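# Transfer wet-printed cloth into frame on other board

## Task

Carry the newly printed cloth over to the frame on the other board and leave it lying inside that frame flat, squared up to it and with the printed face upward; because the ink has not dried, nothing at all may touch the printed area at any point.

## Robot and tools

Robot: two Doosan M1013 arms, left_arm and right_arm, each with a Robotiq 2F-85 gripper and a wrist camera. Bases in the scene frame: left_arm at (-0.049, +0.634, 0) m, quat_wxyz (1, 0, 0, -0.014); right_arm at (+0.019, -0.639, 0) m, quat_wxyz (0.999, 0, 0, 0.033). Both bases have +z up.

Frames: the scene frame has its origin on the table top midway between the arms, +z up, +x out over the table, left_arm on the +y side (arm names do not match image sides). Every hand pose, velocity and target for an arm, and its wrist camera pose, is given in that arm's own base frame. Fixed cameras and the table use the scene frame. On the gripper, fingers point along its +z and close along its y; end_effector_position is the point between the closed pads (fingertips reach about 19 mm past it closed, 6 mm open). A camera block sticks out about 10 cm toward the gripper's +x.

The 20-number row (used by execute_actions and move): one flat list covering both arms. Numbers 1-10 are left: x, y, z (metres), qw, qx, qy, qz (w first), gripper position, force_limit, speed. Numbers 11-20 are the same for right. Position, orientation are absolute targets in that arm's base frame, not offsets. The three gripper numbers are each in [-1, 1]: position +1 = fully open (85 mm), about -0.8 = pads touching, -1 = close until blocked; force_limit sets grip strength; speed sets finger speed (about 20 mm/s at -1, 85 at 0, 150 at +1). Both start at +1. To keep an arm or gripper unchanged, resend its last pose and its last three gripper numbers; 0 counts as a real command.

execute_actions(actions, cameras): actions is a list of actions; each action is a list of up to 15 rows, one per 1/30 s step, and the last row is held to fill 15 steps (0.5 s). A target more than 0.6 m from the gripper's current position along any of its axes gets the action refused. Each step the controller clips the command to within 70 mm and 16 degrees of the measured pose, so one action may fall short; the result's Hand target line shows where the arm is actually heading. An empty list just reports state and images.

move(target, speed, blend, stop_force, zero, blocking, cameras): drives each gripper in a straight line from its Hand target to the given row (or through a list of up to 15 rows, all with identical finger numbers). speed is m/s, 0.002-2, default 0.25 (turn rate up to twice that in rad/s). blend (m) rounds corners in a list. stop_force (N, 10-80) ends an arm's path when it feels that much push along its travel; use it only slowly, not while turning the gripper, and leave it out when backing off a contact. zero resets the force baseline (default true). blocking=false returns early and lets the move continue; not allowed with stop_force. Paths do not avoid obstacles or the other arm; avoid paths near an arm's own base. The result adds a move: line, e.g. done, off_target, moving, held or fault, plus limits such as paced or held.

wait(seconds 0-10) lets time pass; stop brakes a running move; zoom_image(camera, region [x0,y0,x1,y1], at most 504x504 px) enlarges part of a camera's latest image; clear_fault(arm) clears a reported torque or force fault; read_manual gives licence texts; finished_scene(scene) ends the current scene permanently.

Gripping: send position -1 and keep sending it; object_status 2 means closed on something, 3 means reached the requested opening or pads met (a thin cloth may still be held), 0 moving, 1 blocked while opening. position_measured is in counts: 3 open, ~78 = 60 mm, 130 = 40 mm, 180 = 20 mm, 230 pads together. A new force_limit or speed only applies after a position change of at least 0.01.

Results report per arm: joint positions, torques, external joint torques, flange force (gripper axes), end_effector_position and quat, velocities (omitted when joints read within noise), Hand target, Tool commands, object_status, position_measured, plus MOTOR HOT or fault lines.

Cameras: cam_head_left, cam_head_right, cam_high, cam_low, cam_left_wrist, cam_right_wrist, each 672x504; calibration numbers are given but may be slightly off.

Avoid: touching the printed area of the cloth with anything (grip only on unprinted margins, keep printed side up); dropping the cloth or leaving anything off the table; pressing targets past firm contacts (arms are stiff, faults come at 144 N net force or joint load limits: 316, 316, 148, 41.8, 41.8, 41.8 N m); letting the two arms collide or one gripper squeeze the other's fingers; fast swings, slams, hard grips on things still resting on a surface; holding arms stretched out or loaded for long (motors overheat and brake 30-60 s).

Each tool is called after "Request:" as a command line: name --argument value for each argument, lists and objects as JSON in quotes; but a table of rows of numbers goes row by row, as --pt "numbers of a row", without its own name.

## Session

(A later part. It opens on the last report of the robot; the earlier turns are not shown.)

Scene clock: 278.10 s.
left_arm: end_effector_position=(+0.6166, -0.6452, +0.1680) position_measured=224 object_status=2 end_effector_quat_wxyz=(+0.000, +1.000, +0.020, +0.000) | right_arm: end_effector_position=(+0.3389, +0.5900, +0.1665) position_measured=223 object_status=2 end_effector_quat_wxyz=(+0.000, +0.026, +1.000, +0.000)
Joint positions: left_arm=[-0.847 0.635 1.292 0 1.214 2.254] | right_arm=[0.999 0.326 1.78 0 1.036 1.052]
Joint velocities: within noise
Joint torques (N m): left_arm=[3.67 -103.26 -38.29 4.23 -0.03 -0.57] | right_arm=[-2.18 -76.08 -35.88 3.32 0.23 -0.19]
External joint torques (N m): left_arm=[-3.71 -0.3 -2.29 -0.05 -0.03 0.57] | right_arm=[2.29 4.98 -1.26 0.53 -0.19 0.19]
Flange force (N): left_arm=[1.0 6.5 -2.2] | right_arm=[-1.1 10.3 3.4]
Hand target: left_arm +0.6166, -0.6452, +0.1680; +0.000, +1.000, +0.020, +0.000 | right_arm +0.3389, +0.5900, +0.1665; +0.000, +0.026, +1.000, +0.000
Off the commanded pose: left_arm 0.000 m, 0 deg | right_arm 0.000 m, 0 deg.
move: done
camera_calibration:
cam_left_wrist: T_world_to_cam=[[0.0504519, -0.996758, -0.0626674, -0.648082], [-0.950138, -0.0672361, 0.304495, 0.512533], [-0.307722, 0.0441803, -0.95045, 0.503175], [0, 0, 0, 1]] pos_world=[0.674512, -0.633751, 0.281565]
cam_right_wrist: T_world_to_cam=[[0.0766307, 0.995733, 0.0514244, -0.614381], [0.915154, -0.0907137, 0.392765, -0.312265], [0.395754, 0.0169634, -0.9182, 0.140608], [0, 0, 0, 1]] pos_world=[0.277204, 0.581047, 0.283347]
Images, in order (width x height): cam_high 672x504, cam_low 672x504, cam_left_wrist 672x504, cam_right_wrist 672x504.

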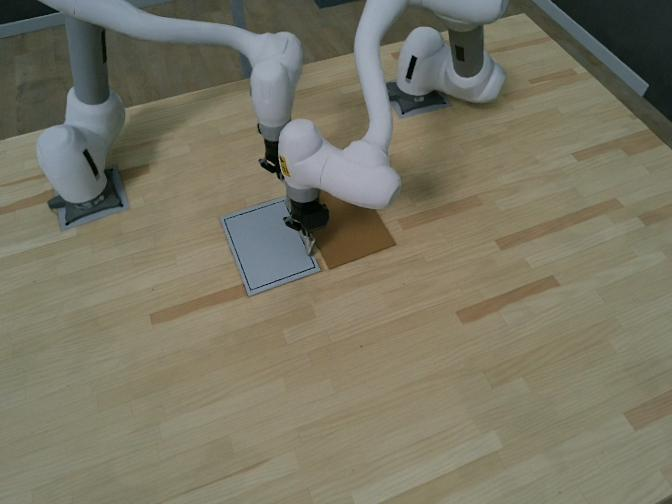

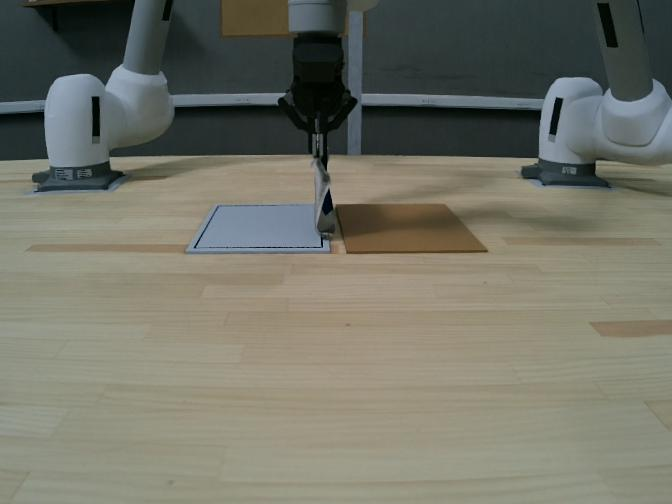

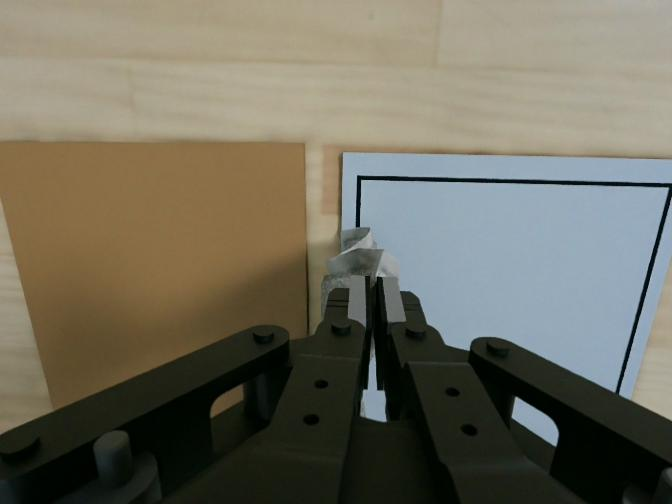

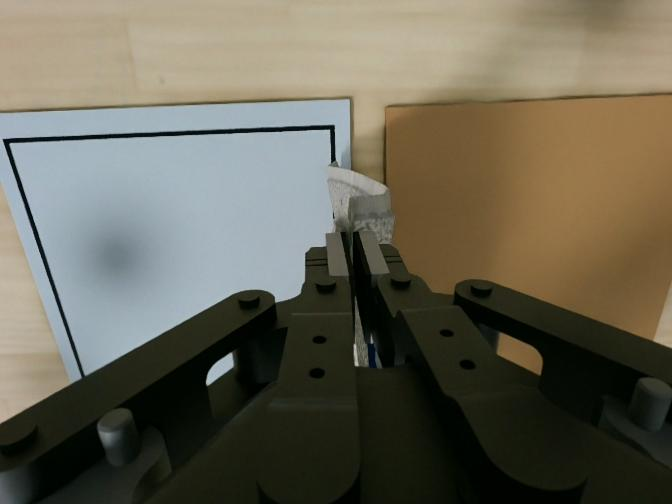

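Request:
move --pt "0.6178 -0.6791 0.166 0 0.99979 0.0203 0 -1 -0.9 -1 0.3372 0.5561 0.164 0 0.0265 0.99965 0 -1 -0.9 -1" --pt "0.6192 -0.7131 0.1585 0 0.99979 0.0203 0 -1 -0.9 -1 0.3355 0.5221 0.157 0 0.0265 0.99965 0 -1 -0.9 -1" --speed 0.05 --blend '[0.02,0]' --cameras '["cam_low","cam_high","cam_left_wrist","cam_right_wrist"]'

Request:
zoom_image --camera "cam_low" --region '[230, 130, 380, 260]'

Request:
zoom_image --camera "cam_high" --region '[250, 190, 340, 280]'

Scene clock: 282.60 s.
left_arm: end_effector_position=(+0.6192, -0.7131, +0.1585) position_measured=224 object_status=2 end_effector_quat_wxyz=(+0.000, +1.000, +0.020, +0.000) | right_arm: end_effector_position=(+0.3355, +0.5221, +0.1570) position_measured=223 object_status=2 end_effector_quat_wxyz=(+0.000, +0.026, +1.000, +0.000)
Joint positions: left_arm=[-0.892 0.725 1.154 0 1.262 2.209] | right_arm=[0.944 0.25 1.905 0 0.987 0.997]
Joint velocities: within noise
Joint torques (N m): left_arm=[3.9 -110.68 -38.87 4.33 -0.05 -0.58] | right_arm=[-2.12 -66.8 -34.86 3.21 0.16 -0.18]
External joint torques (N m): left_arm=[-3.82 -0.98 -2.4 -0.08 0 0.58] | right_arm=[2.28 4.19 -1.25 0.52 -0.12 0.18]
Flange force (N): left_arm=[0.7 6.3 -2.7] | right_arm=[-0.8 9.3 3.1]
Hand target: left_arm +0.6192, -0.7131, +0.1585; +0.000, +1.000, +0.020, +0.000 | right_arm +0.3355, +0.5221, +0.1570; +0.000, +0.026, +1.000, +0.000
Off the commanded pose: left_arm 0.000 m, 0 deg | right_arm 0.000 m, 0 deg.
move: done; blend cut to 0.017 m at target 1
camera_calibration:
cam_left_wrist: T_world_to_cam=[[0.0504519, -0.996758, -0.0626674, -0.716488], [-0.950138, -0.0672361, 0.304495, 0.513331], [-0.307722, 0.0441803, -0.95045, 0.497945], [0, 0, 0, 1]] pos_world=[0.677112, -0.701651, 0.272065]
cam_right_wrist: T_world_to_cam=[[0.0766765, 0.995734, 0.0513357, -0.54601], [0.91515, -0.0907208, 0.392773, -0.311579], [0.395755, 0.0168634, -0.918201, 0.134434], [0, 0, 0, 1]] pos_world=[0.273804, 0.513147, 0.273847]
Images, in order (width x height): cam_high 672x504, cam_low 672x504, cam_left_wrist 672x504, cam_right_wrist 672x504.

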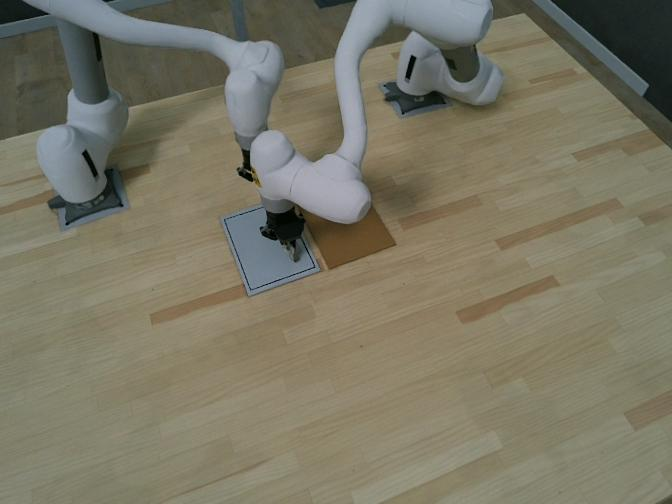

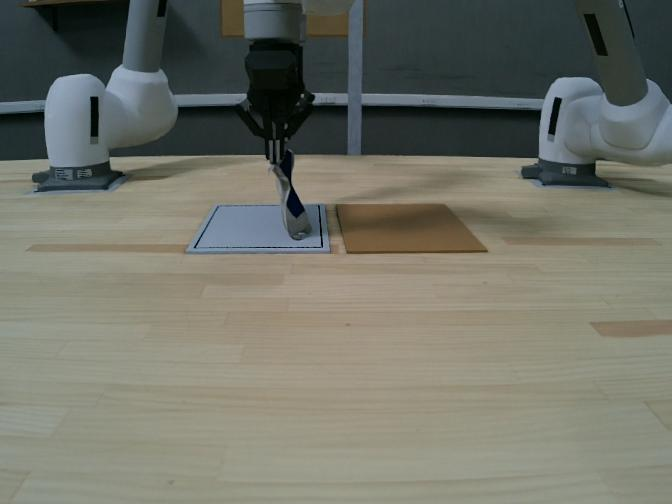

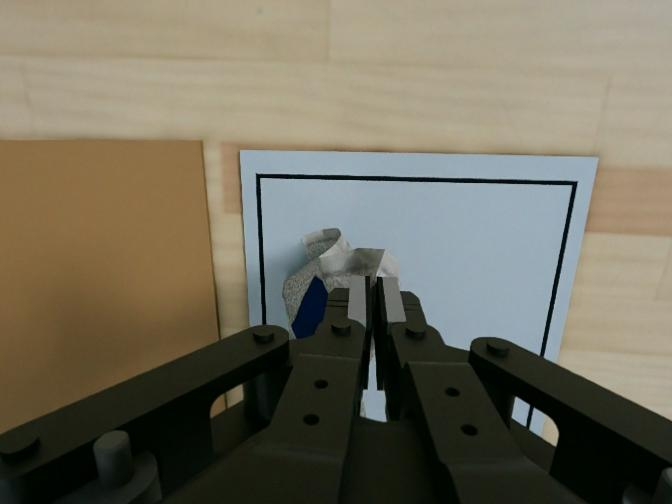

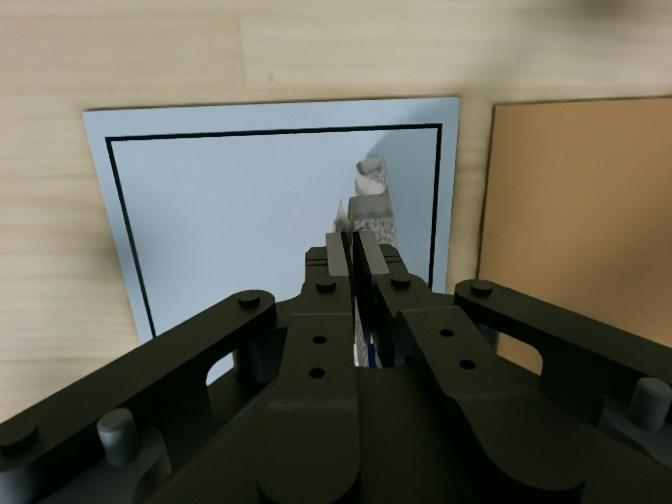

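Scaled by 3.360 from the camera's 672x504 image, which has a finer 960x720 frame.

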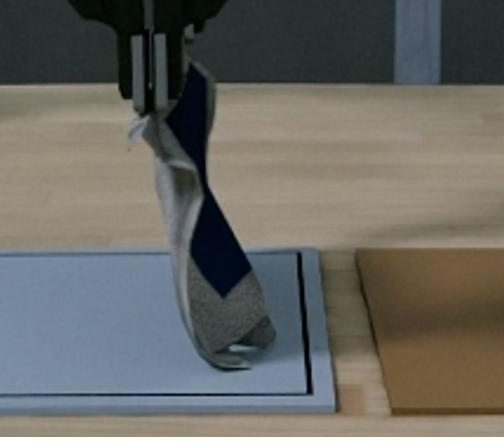

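Scaled by 5.600 from the camera's 672x504 image, which has a finer 960x720 frame.

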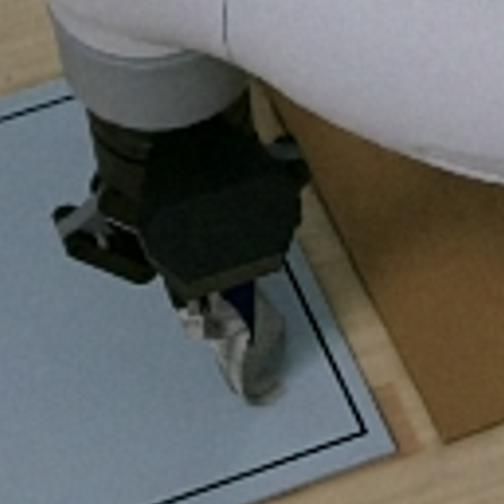

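Request:
move --pt "0.6190 -0.7081 0.194 0 0.99979 0.0203 0 -1 -0.9 -1 0.3357 0.5271 0.1925 0 0.0265 0.99965 0 -1 -0.9 -1" --pt "0.6172 -0.6602 0.194 0 0.99979 0.0203 0 -1 -0.9 -1 0.3381 0.5750 0.1925 0 0.0265 0.99965 0 -1 -0.9 -1" --speed 0.06 --blend '[0.01,0]' --cameras '["cam_low","cam_high","cam_left_wrist","cam_right_wrist"]'

Request:
zoom_image --camera "cam_low" --region '[230, 130, 380, 260]'

Scene clock: 287.90 s.
left_arm: end_effector_position=(+0.6172, -0.6602, +0.1940) position_measured=224 object_status=2 end_effector_quat_wxyz=(+0.000, +1.000, +0.020, +0.000) | right_arm: end_effector_position=(+0.3381, +0.5750, +0.1925) position_measured=223 object_status=2 end_effector_quat_wxyz=(+0.000, +0.027, +1.000, +0.000)
Joint positions: left_arm=[-0.857 0.639 1.236 0 1.266 2.244] | right_arm=[0.987 0.286 1.782 0 1.074 1.041]
Joint velocities: within noise
Joint torques (N m): left_arm=[4.05 -104.13 -39.07 4.29 -0.07 -0.56] | right_arm=[-2.37 -72.49 -36.67 3.4 0.21 -0.18]
External joint torques (N m): left_arm=[-4.21 0.04 -2.09 -0.05 0.01 0.56] | right_arm=[2.43 4.1 -1.46 0.54 -0.18 0.18]
Flange force (N): left_arm=[0.6 6.9 -2.1] | right_arm=[-0.6 9.7 2.1]
Hand target: left_arm +0.6172, -0.6602, +0.1940; +0.000, +1.000, +0.020, +0.000 | right_arm +0.3381, +0.5750, +0.1925; +0.000, +0.026, +1.000, +0.000
Off the commanded pose: left_arm 0.000 m, 0 deg | right_arm 0.000 m, 0 deg.
move: done
camera_calibration:
cam_left_wrist: T_world_to_cam=[[0.0504519, -0.996758, -0.0626674, -0.66144], [-0.950138, -0.0672361, 0.304495, 0.504209], [-0.307722, 0.0441803, -0.95045, 0.528639], [0, 0, 0, 1]] pos_world=[0.675112, -0.648751, 0.307465]
cam_right_wrist: T_world_to_cam=[[0.0766331, 0.995733, 0.0514174, -0.600719], [0.91519, -0.0907115, 0.392681, -0.32309], [0.395669, 0.0169643, -0.918236, 0.165087], [0, 0, 0, 1]] pos_world=[0.276404, 0.566047, 0.309347]
Images, in order (width x height): cam_high 672x504, cam_low 672x504, cam_left_wrist 672x504, cam_right_wrist 672x504.

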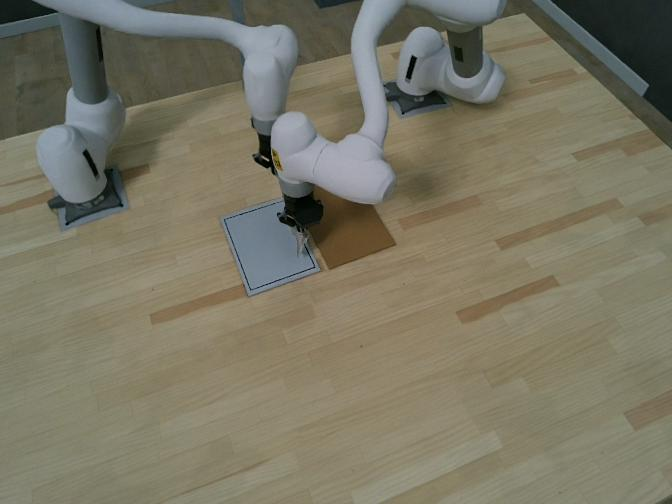

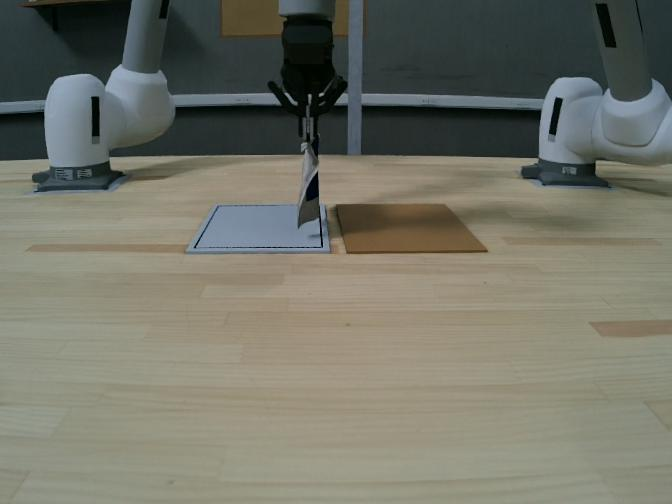

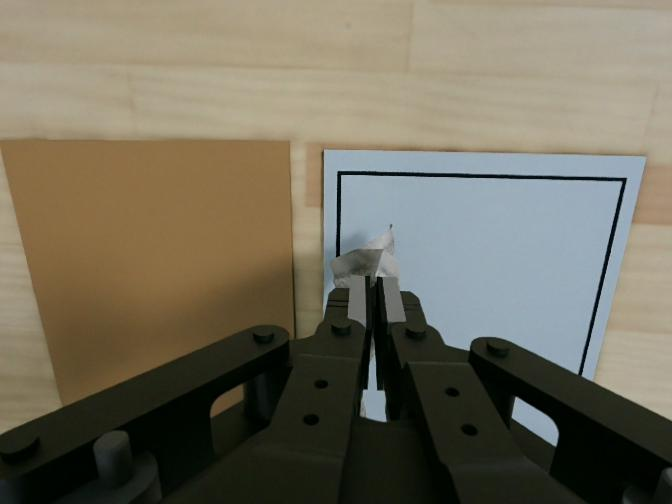

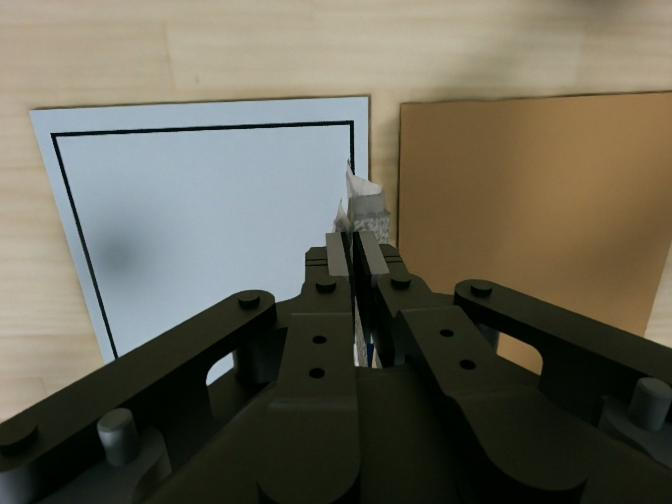

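Scaled by 3.360 from the camera's 672x504 image, which has a finer 960x720 frame.

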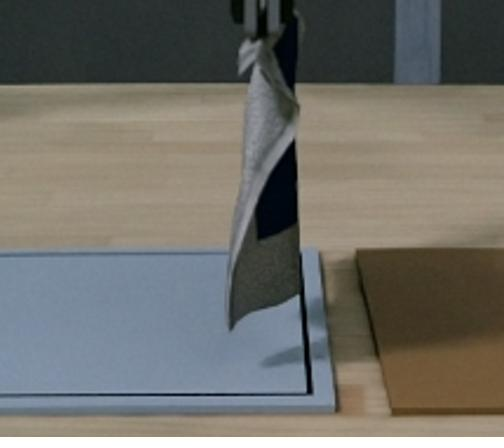

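Request:
move --pt "0.6156 -0.6202 0.193 0 0.99979 0.0203 0 -1 -0.9 -1 0.3401 0.6147 0.1915 0 0.0265 0.99965 0 -1 -0.9 -1" --pt "0.6159 -0.6282 0.172 0 0.99979 0.0203 0 -1 -0.9 -1 0.3397 0.6067 0.1705 0 0.0265 0.99965 0 -1 -0.9 -1" --speed '[0.08,0.04]' --cameras '["cam_low","cam_high"]'

Request:
zoom_image --camera "cam_low" --region '[230, 130, 380, 260]'

Request:
move --pt "0.6173 -0.6631 0.146 0 0.99979 0.0203 0 -1 -0.9 -1 0.3380 0.5718 0.1445 0 0.0265 0.99965 0 -1 -0.9 -1" --speed 0.05 --cameras '["cam_low","cam_high","cam_left_wrist","cam_right_wrist"]'

Request:
zoom_image --camera "cam_low" --region '[230, 130, 380, 260]'

Request:
zoom_image --camera "cam_high" --region '[250, 190, 340, 280]'

Scene clock: 293.87 s.
left_arm: end_effector_position=(+0.6159, -0.6282, +0.1720) position_measured=224 object_status=2 end_effector_quat_wxyz=(+0.000, +1.000, +0.020, +0.000) | right_arm: end_effector_position=(+0.3397, +0.6067, +0.1705) position_measured=223 object_status=2 end_effector_quat_wxyz=(+0.000, +0.026, +1.000, +0.000)
Joint positions: left_arm=[-0.835 0.613 1.322 0 1.206 2.266] | right_arm=[1.011 0.344 1.746 0 1.052 1.064]
Joint velocities: within noise
Joint torques (N m): left_arm=[4.21 -101.15 -38.06 4.19 -0.1 -0.59] | right_arm=[-2.29 -77.91 -36.43 3.38 0.19 -0.21]
External joint torques (N m): left_arm=[-4.14 -0.66 -2.5 -0.02 0.04 0.59] | right_arm=[2.61 4.63 -0.99 0.5 -0.15 0.21]
Flange force (N): left_arm=[0.6 6.7 -2.7] | right_arm=[-0.2 9.6 3.1]
Hand target: left_arm +0.6159, -0.6282, +0.1720; +0.000, +1.000, +0.020, +0.000 | right_arm +0.3397, +0.6067, +0.1705; +0.000, +0.026, +1.000, +0.000
Off the commanded pose: left_arm 0.000 m, 0 deg | right_arm 0.000 m, 0 deg.
move: done
Images, in order (width x height): cam_high 672x504, cam_low 672x504.

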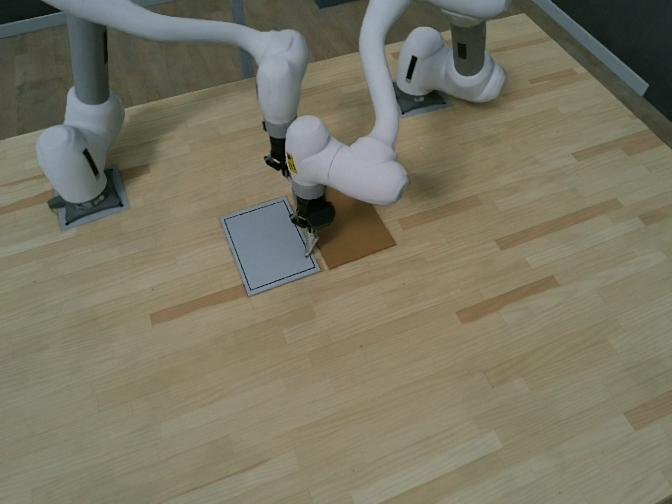

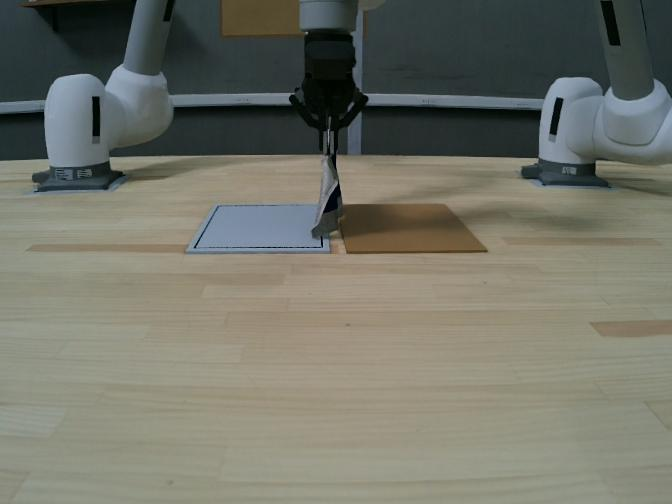

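Scaled by 3.360 from the camera's 672x504 image, which has a finer 960x720 frame.

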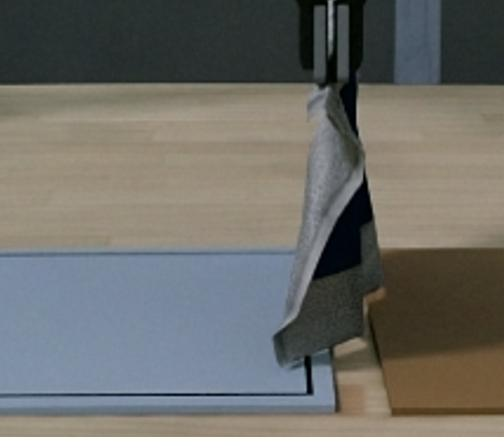

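Scene clock: 295.03 s.
left_arm: end_effector_position=(+0.6173, -0.6631, +0.1460) position_measured=224 object_status=2 end_effector_quat_wxyz=(+0.000, +1.000, +0.020, +0.000) | right_arm: end_effector_position=(+0.3380, +0.5718, +0.1445) position_measured=223 object_status=2 end_effector_quat_wxyz=(+0.000, +0.026, +1.000, +0.000)
Joint positions: left_arm=[-0.859 0.67 1.275 0 1.197 2.242] | right_arm=[0.985 0.323 1.831 0 0.988 1.038]
Joint velocities: within noise
Joint torques (N m): left_arm=[4.01 -105.5 -38.01 4.16 -0.05 -0.56] | right_arm=[-2.42 -74.37 -34.98 3.19 0.15 -0.19]
External joint torques (N m): left_arm=[-3.88 -1.01 -2.41 0 0 0.56] | right_arm=[2.49 4.79 -1.03 0.53 -0.12 0.19]
Flange force (N): left_arm=[0.4 6.1 -2.7] | right_arm=[-0.5 9.7 3.7]
Hand target: left_arm +0.6173, -0.6631, +0.1460; +0.000, +1.000, +0.020, +0.000 | right_arm +0.3380, +0.5718, +0.1445; +0.000, +0.026, +1.000, +0.000
Off the commanded pose: left_arm 0.000 m, 0 deg | right_arm 0.000 m, 0 deg.
move: done
camera_calibration:
cam_left_wrist: T_world_to_cam=[[0.0504818, -0.996763, -0.0625724, -0.667386], [-0.950136, -0.0672356, 0.304502, 0.518691], [-0.307723, 0.0440805, -0.950454, 0.483208], [0, 0, 0, 1]] pos_world=[0.675212, -0.651651, 0.259565]
cam_right_wrist: T_world_to_cam=[[0.0766307, 0.995733, 0.0514244, -0.595058], [0.915154, -0.0907137, 0.392765, -0.304451], [0.395754, 0.0169634, -0.9182, 0.121073], [0, 0, 0, 1]] pos_world=[0.276304, 0.562847, 0.261347]
Images, in order (width x height): cam_high 672x504, cam_low 672x504, cam_left_wrist 672x504, cam_right_wrist 672x504.

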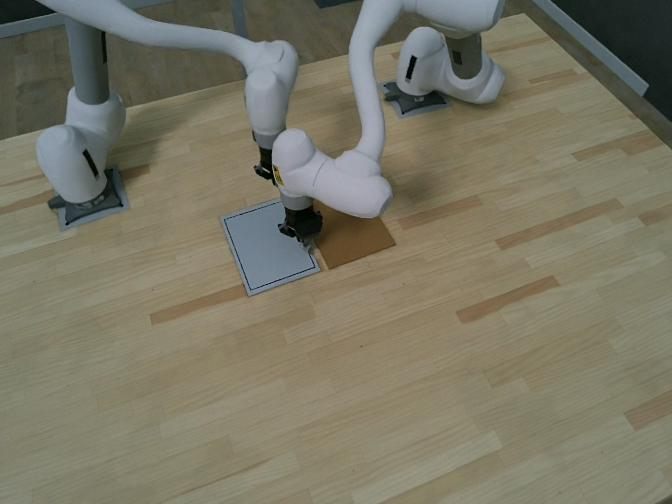

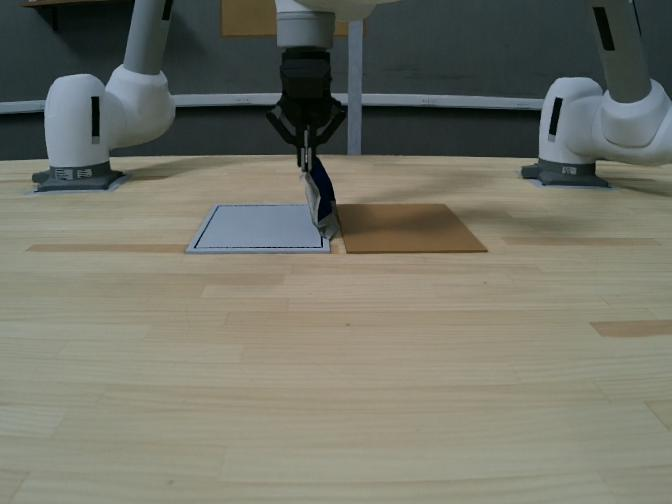

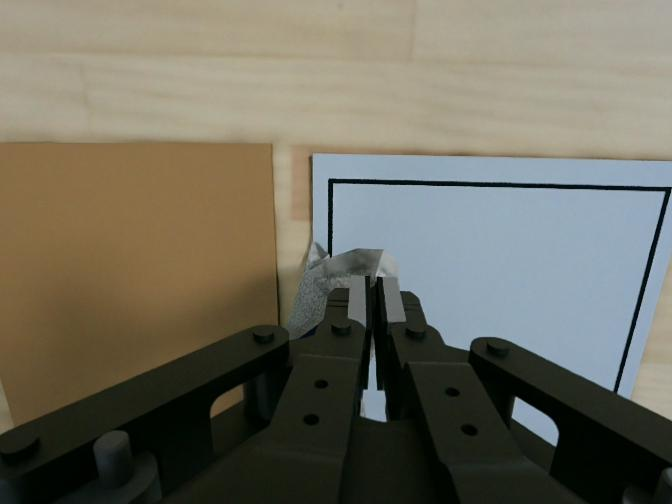

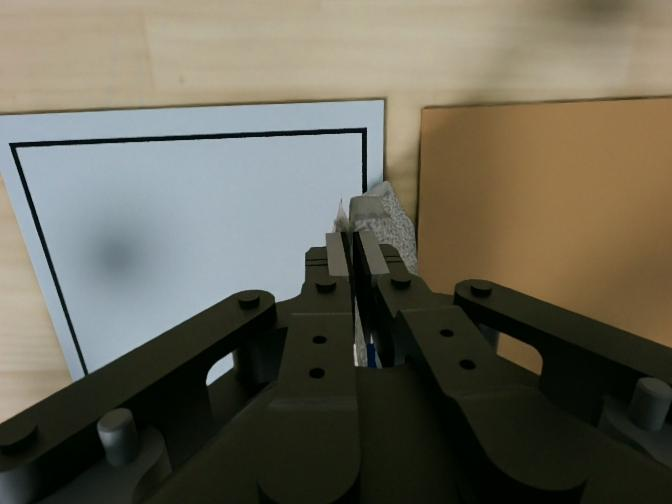

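Scaled by 3.360 from the camera's 672x504 image, which has a finer 960x720 frame.

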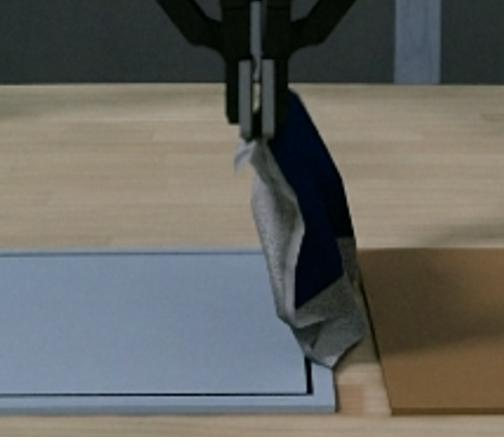

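Scaled by 5.600 from the camera's 672x504 image, which has a finer 960x720 frame.

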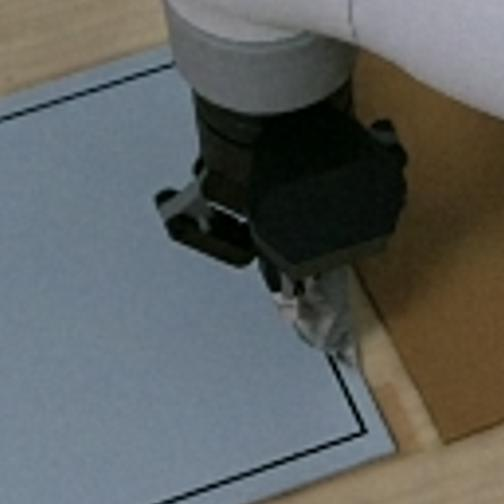

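Request:
move --pt "0.6187 -0.6981 0.138 0 0.99979 0.0203 0 -1 -0.9 -1 0.3362 0.5368 0.1365 0 0.0265 0.99965 0 -1 -0.9 -1" --pt "0.6200 -0.7331 0.123 0 0.99979 0.0203 0 -1 -0.9 -1 0.3345 0.5019 0.1215 0 0.0265 0.99965 0 -1 -0.9 -1" --speed 0.05 --blend '[0.01,0]' --cameras '["cam_low","cam_high","cam_left_wrist","cam_right_wrist"]'

Request:
zoom_image --camera "cam_low" --region '[230, 130, 380, 260]'

Request:
zoom_image --camera "cam_high" --region '[250, 190, 340, 280]'

Scene clock: 299.53 s.
left_arm: end_effector_position=(+0.6200, -0.7331, +0.1230) position_measured=224 object_status=2 end_effector_quat_wxyz=(+0.000, +1.000, +0.020, +0.000) | right_arm: end_effector_position=(+0.3345, +0.5019, +0.1215) position_measured=223 object_status=2 end_effector_quat_wxyz=(+0.000, +0.026, +1.000, +0.000)
Joint positions: left_arm=[-0.905 0.771 1.138 0 1.232 2.196] | right_arm=[0.926 0.261 1.968 0 0.913 0.979]
Joint velocities: within noise
Joint torques (N m): left_arm=[3.84 -114.15 -38.79 4.26 -0.06 -0.59] | right_arm=[-2.3 -66.2 -32.71 3.02 0.18 -0.18]
External joint torques (N m): left_arm=[-3.83 -0.93 -2.16 -0.04 0 0.59] | right_arm=[2.32 4.43 -1.59 0.52 -0.14 0.18]
Flange force (N): left_arm=[0.4 6.0 -2.3] | right_arm=[-1.2 10.1 3.7]
Hand target: left_arm +0.6200, -0.7331, +0.1230; +0.000, +1.000, +0.020, +0.000 | right_arm +0.3345, +0.5019, +0.1215; +0.000, +0.026, +1.000, +0.000
Off the commanded pose: left_arm 0.000 m, 0 deg | right_arm 0.000 m, 0 deg.
move: done
camera_calibration:
cam_left_wrist: T_world_to_cam=[[0.0504519, -0.996758, -0.0626674, -0.738688], [-0.950138, -0.0672361, 0.304495, 0.523556], [-0.307722, 0.0441803, -0.95045, 0.465334], [0, 0, 0, 1]] pos_world=[0.677912, -0.721651, 0.236565]
cam_right_wrist: T_world_to_cam=[[0.0766712, 0.995734, 0.0513335, -0.523995], [0.91515, -0.0907151, 0.392773, -0.298556], [0.395755, 0.0168634, -0.918201, 0.102574], [0, 0, 0, 1]] pos_world=[0.272804, 0.492947, 0.238347]
Images, in order (width x height): cam_high 672x504, cam_low 672x504, cam_left_wrist 672x504, cam_right_wrist 672x504.

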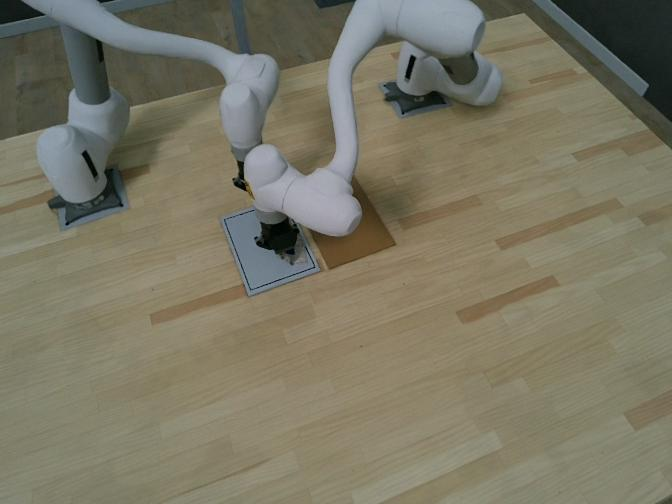

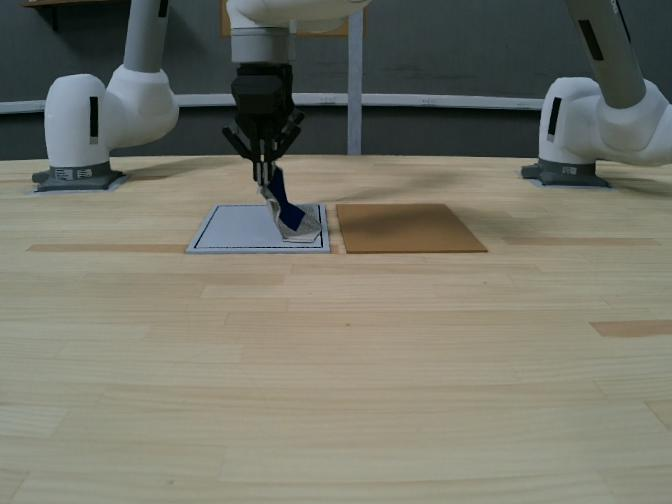

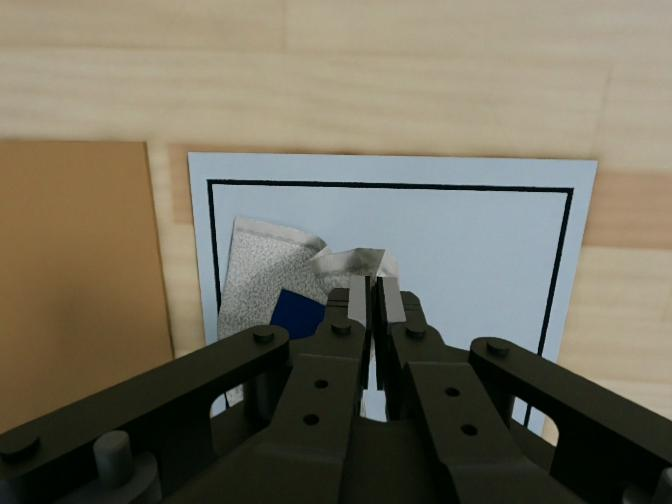

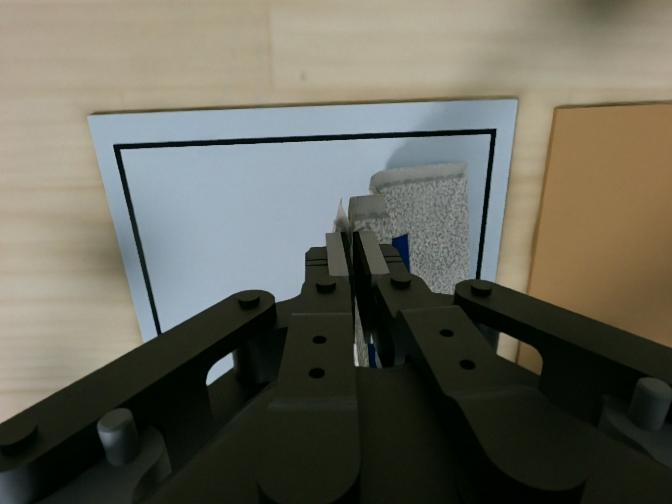

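Scaled by 3.360 from the camera's 672x504 image, which has a finer 960x720 frame.

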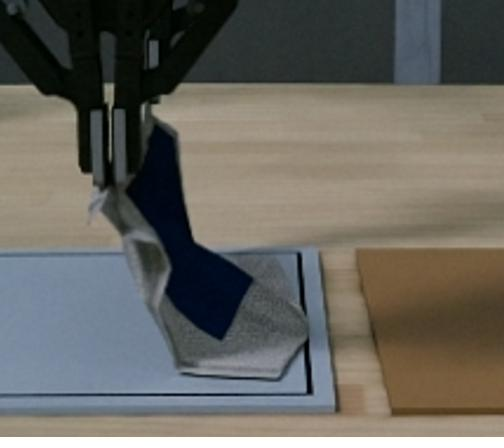

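Scaled by 5.600 from the camera's 672x504 image, which has a finer 960x720 frame.

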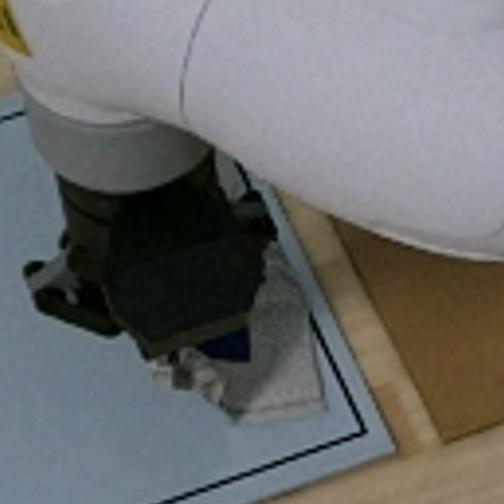

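Request:
move --pt "0.6144 -0.7681 0.093 0 0.99979 0.0203 0 -1 -0.9 -1 0.3372 0.4669 0.0915 0 0.0265 0.99965 0 -1 -0.9 -1" --pt "0.6154 -0.7930 0.058 0 0.99979 0.0203 0 -1 -0.9 -1 0.3360 0.4419 0.0565 0 0.0265 0.99965 0 -1 -0.9 -1" --speed 0.05 --blend '[0.01,0]' --cameras '["cam_low","cam_high","cam_left_wrist","cam_right_wrist"]'

Request:
zoom_image --camera "cam_low" --region '[180, 130, 340, 260]'

Request:
zoom_image --camera "cam_high" --region '[210, 190, 330, 300]'

Scene clock: 304.67 s.
left_arm: end_effector_position=(+0.6154, -0.7930, +0.0580) position_measured=224 object_status=2 end_effector_quat_wxyz=(+0.000, +1.000, +0.020, +0.000) | right_arm: end_effector_position=(+0.3360, +0.4419, +0.0565) position_measured=223 object_status=2 end_effector_quat_wxyz=(+0.000, +0.026, +1.000, +0.000)
Joint positions: left_arm=[-0.945 0.887 1.046 0 1.209 2.156] | right_arm=[0.859 0.275 2.105 0 0.762 0.912]
Joint velocities: within noise
Joint torques (N m): left_arm=[3.97 -122.44 -38.17 4.11 0.01 -0.57] | right_arm=[-2.57 -63.11 -28.83 2.49 0.1 -0.18]
External joint torques (N m): left_arm=[-3.98 -0.23 -2.27 0.06 -0.05 0.57] | right_arm=[2.72 4.49 -0.99 0.59 -0.06 0.18]
Flange force (N): left_arm=[1.3 7.7 -1.5] | right_arm=[-0.2 9.5 5.6]
Hand target: left_arm +0.6154, -0.7930, +0.0580; +0.000, +1.000, +0.020, +0.000 | right_arm +0.3360, +0.4419, +0.0565; +0.000, +0.026, +1.000, +0.000
Off the commanded pose: left_arm 0.000 m, 0 deg | right_arm 0.000 m, 0 deg.
move: done
camera_calibration:
cam_left_wrist: T_world_to_cam=[[0.0504818, -0.996763, -0.0625724, -0.802276], [-0.950136, -0.0672356, 0.304502, 0.534948], [-0.307723, 0.0440805, -0.950454, 0.404709], [0, 0, 0, 1]] pos_world=[0.673312, -0.781551, 0.171565]
cam_right_wrist: T_world_to_cam=[[0.0765409, 0.995741, 0.0513865, -0.461006], [0.915161, -0.0906163, 0.392771, -0.279886], [0.395755, 0.0169639, -0.9182, 0.0432656], [0, 0, 0, 1]] pos_world=[0.274304, 0.432947, 0.173347]
Images, in order (width x height): cam_high 672x504, cam_low 672x504, cam_left_wrist 672x504, cam_right_wrist 672x504.

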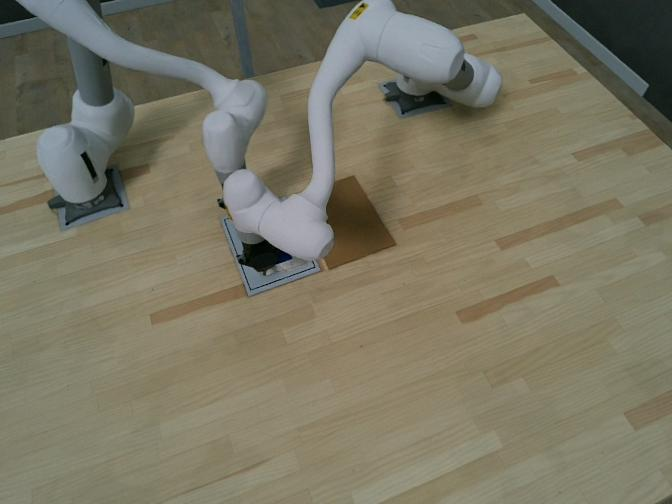

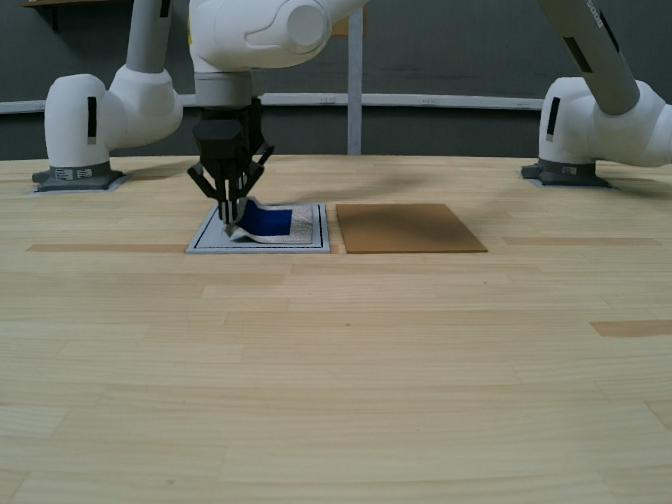

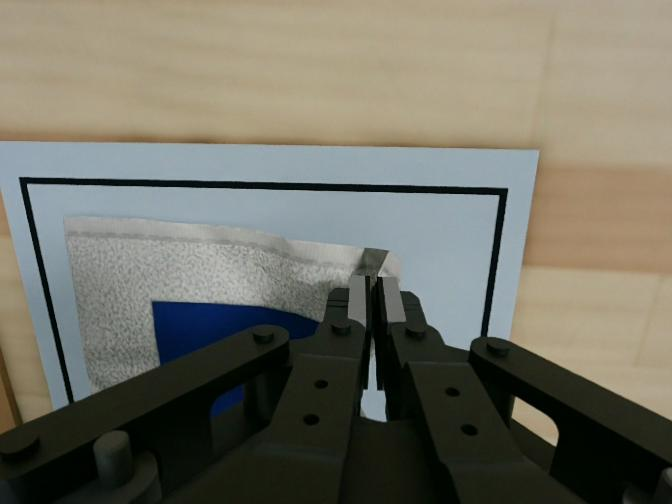

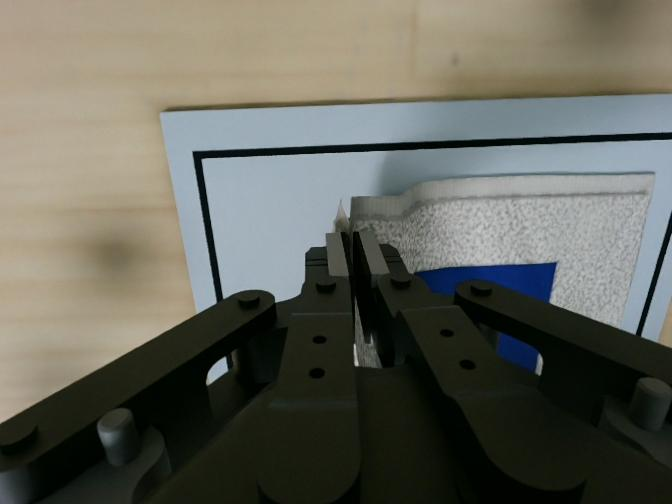

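Scaled by 3.150 from the camera's 672x504 image, which has a finer 960x720 frame.

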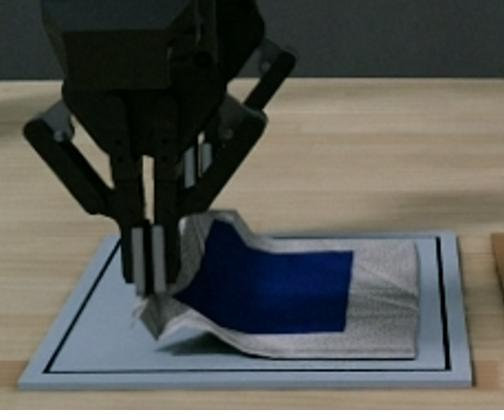

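Scaled by 4.200 from the camera's 672x504 image, which has a finer 960x720 frame.

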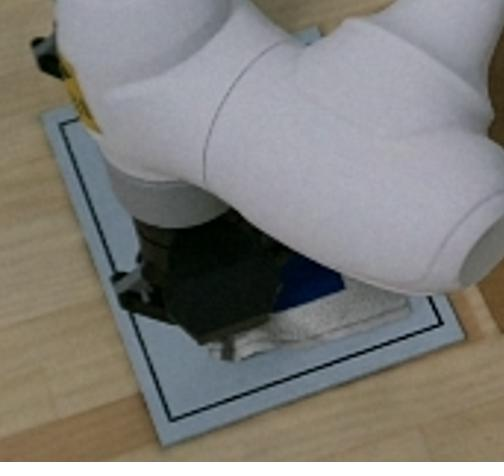

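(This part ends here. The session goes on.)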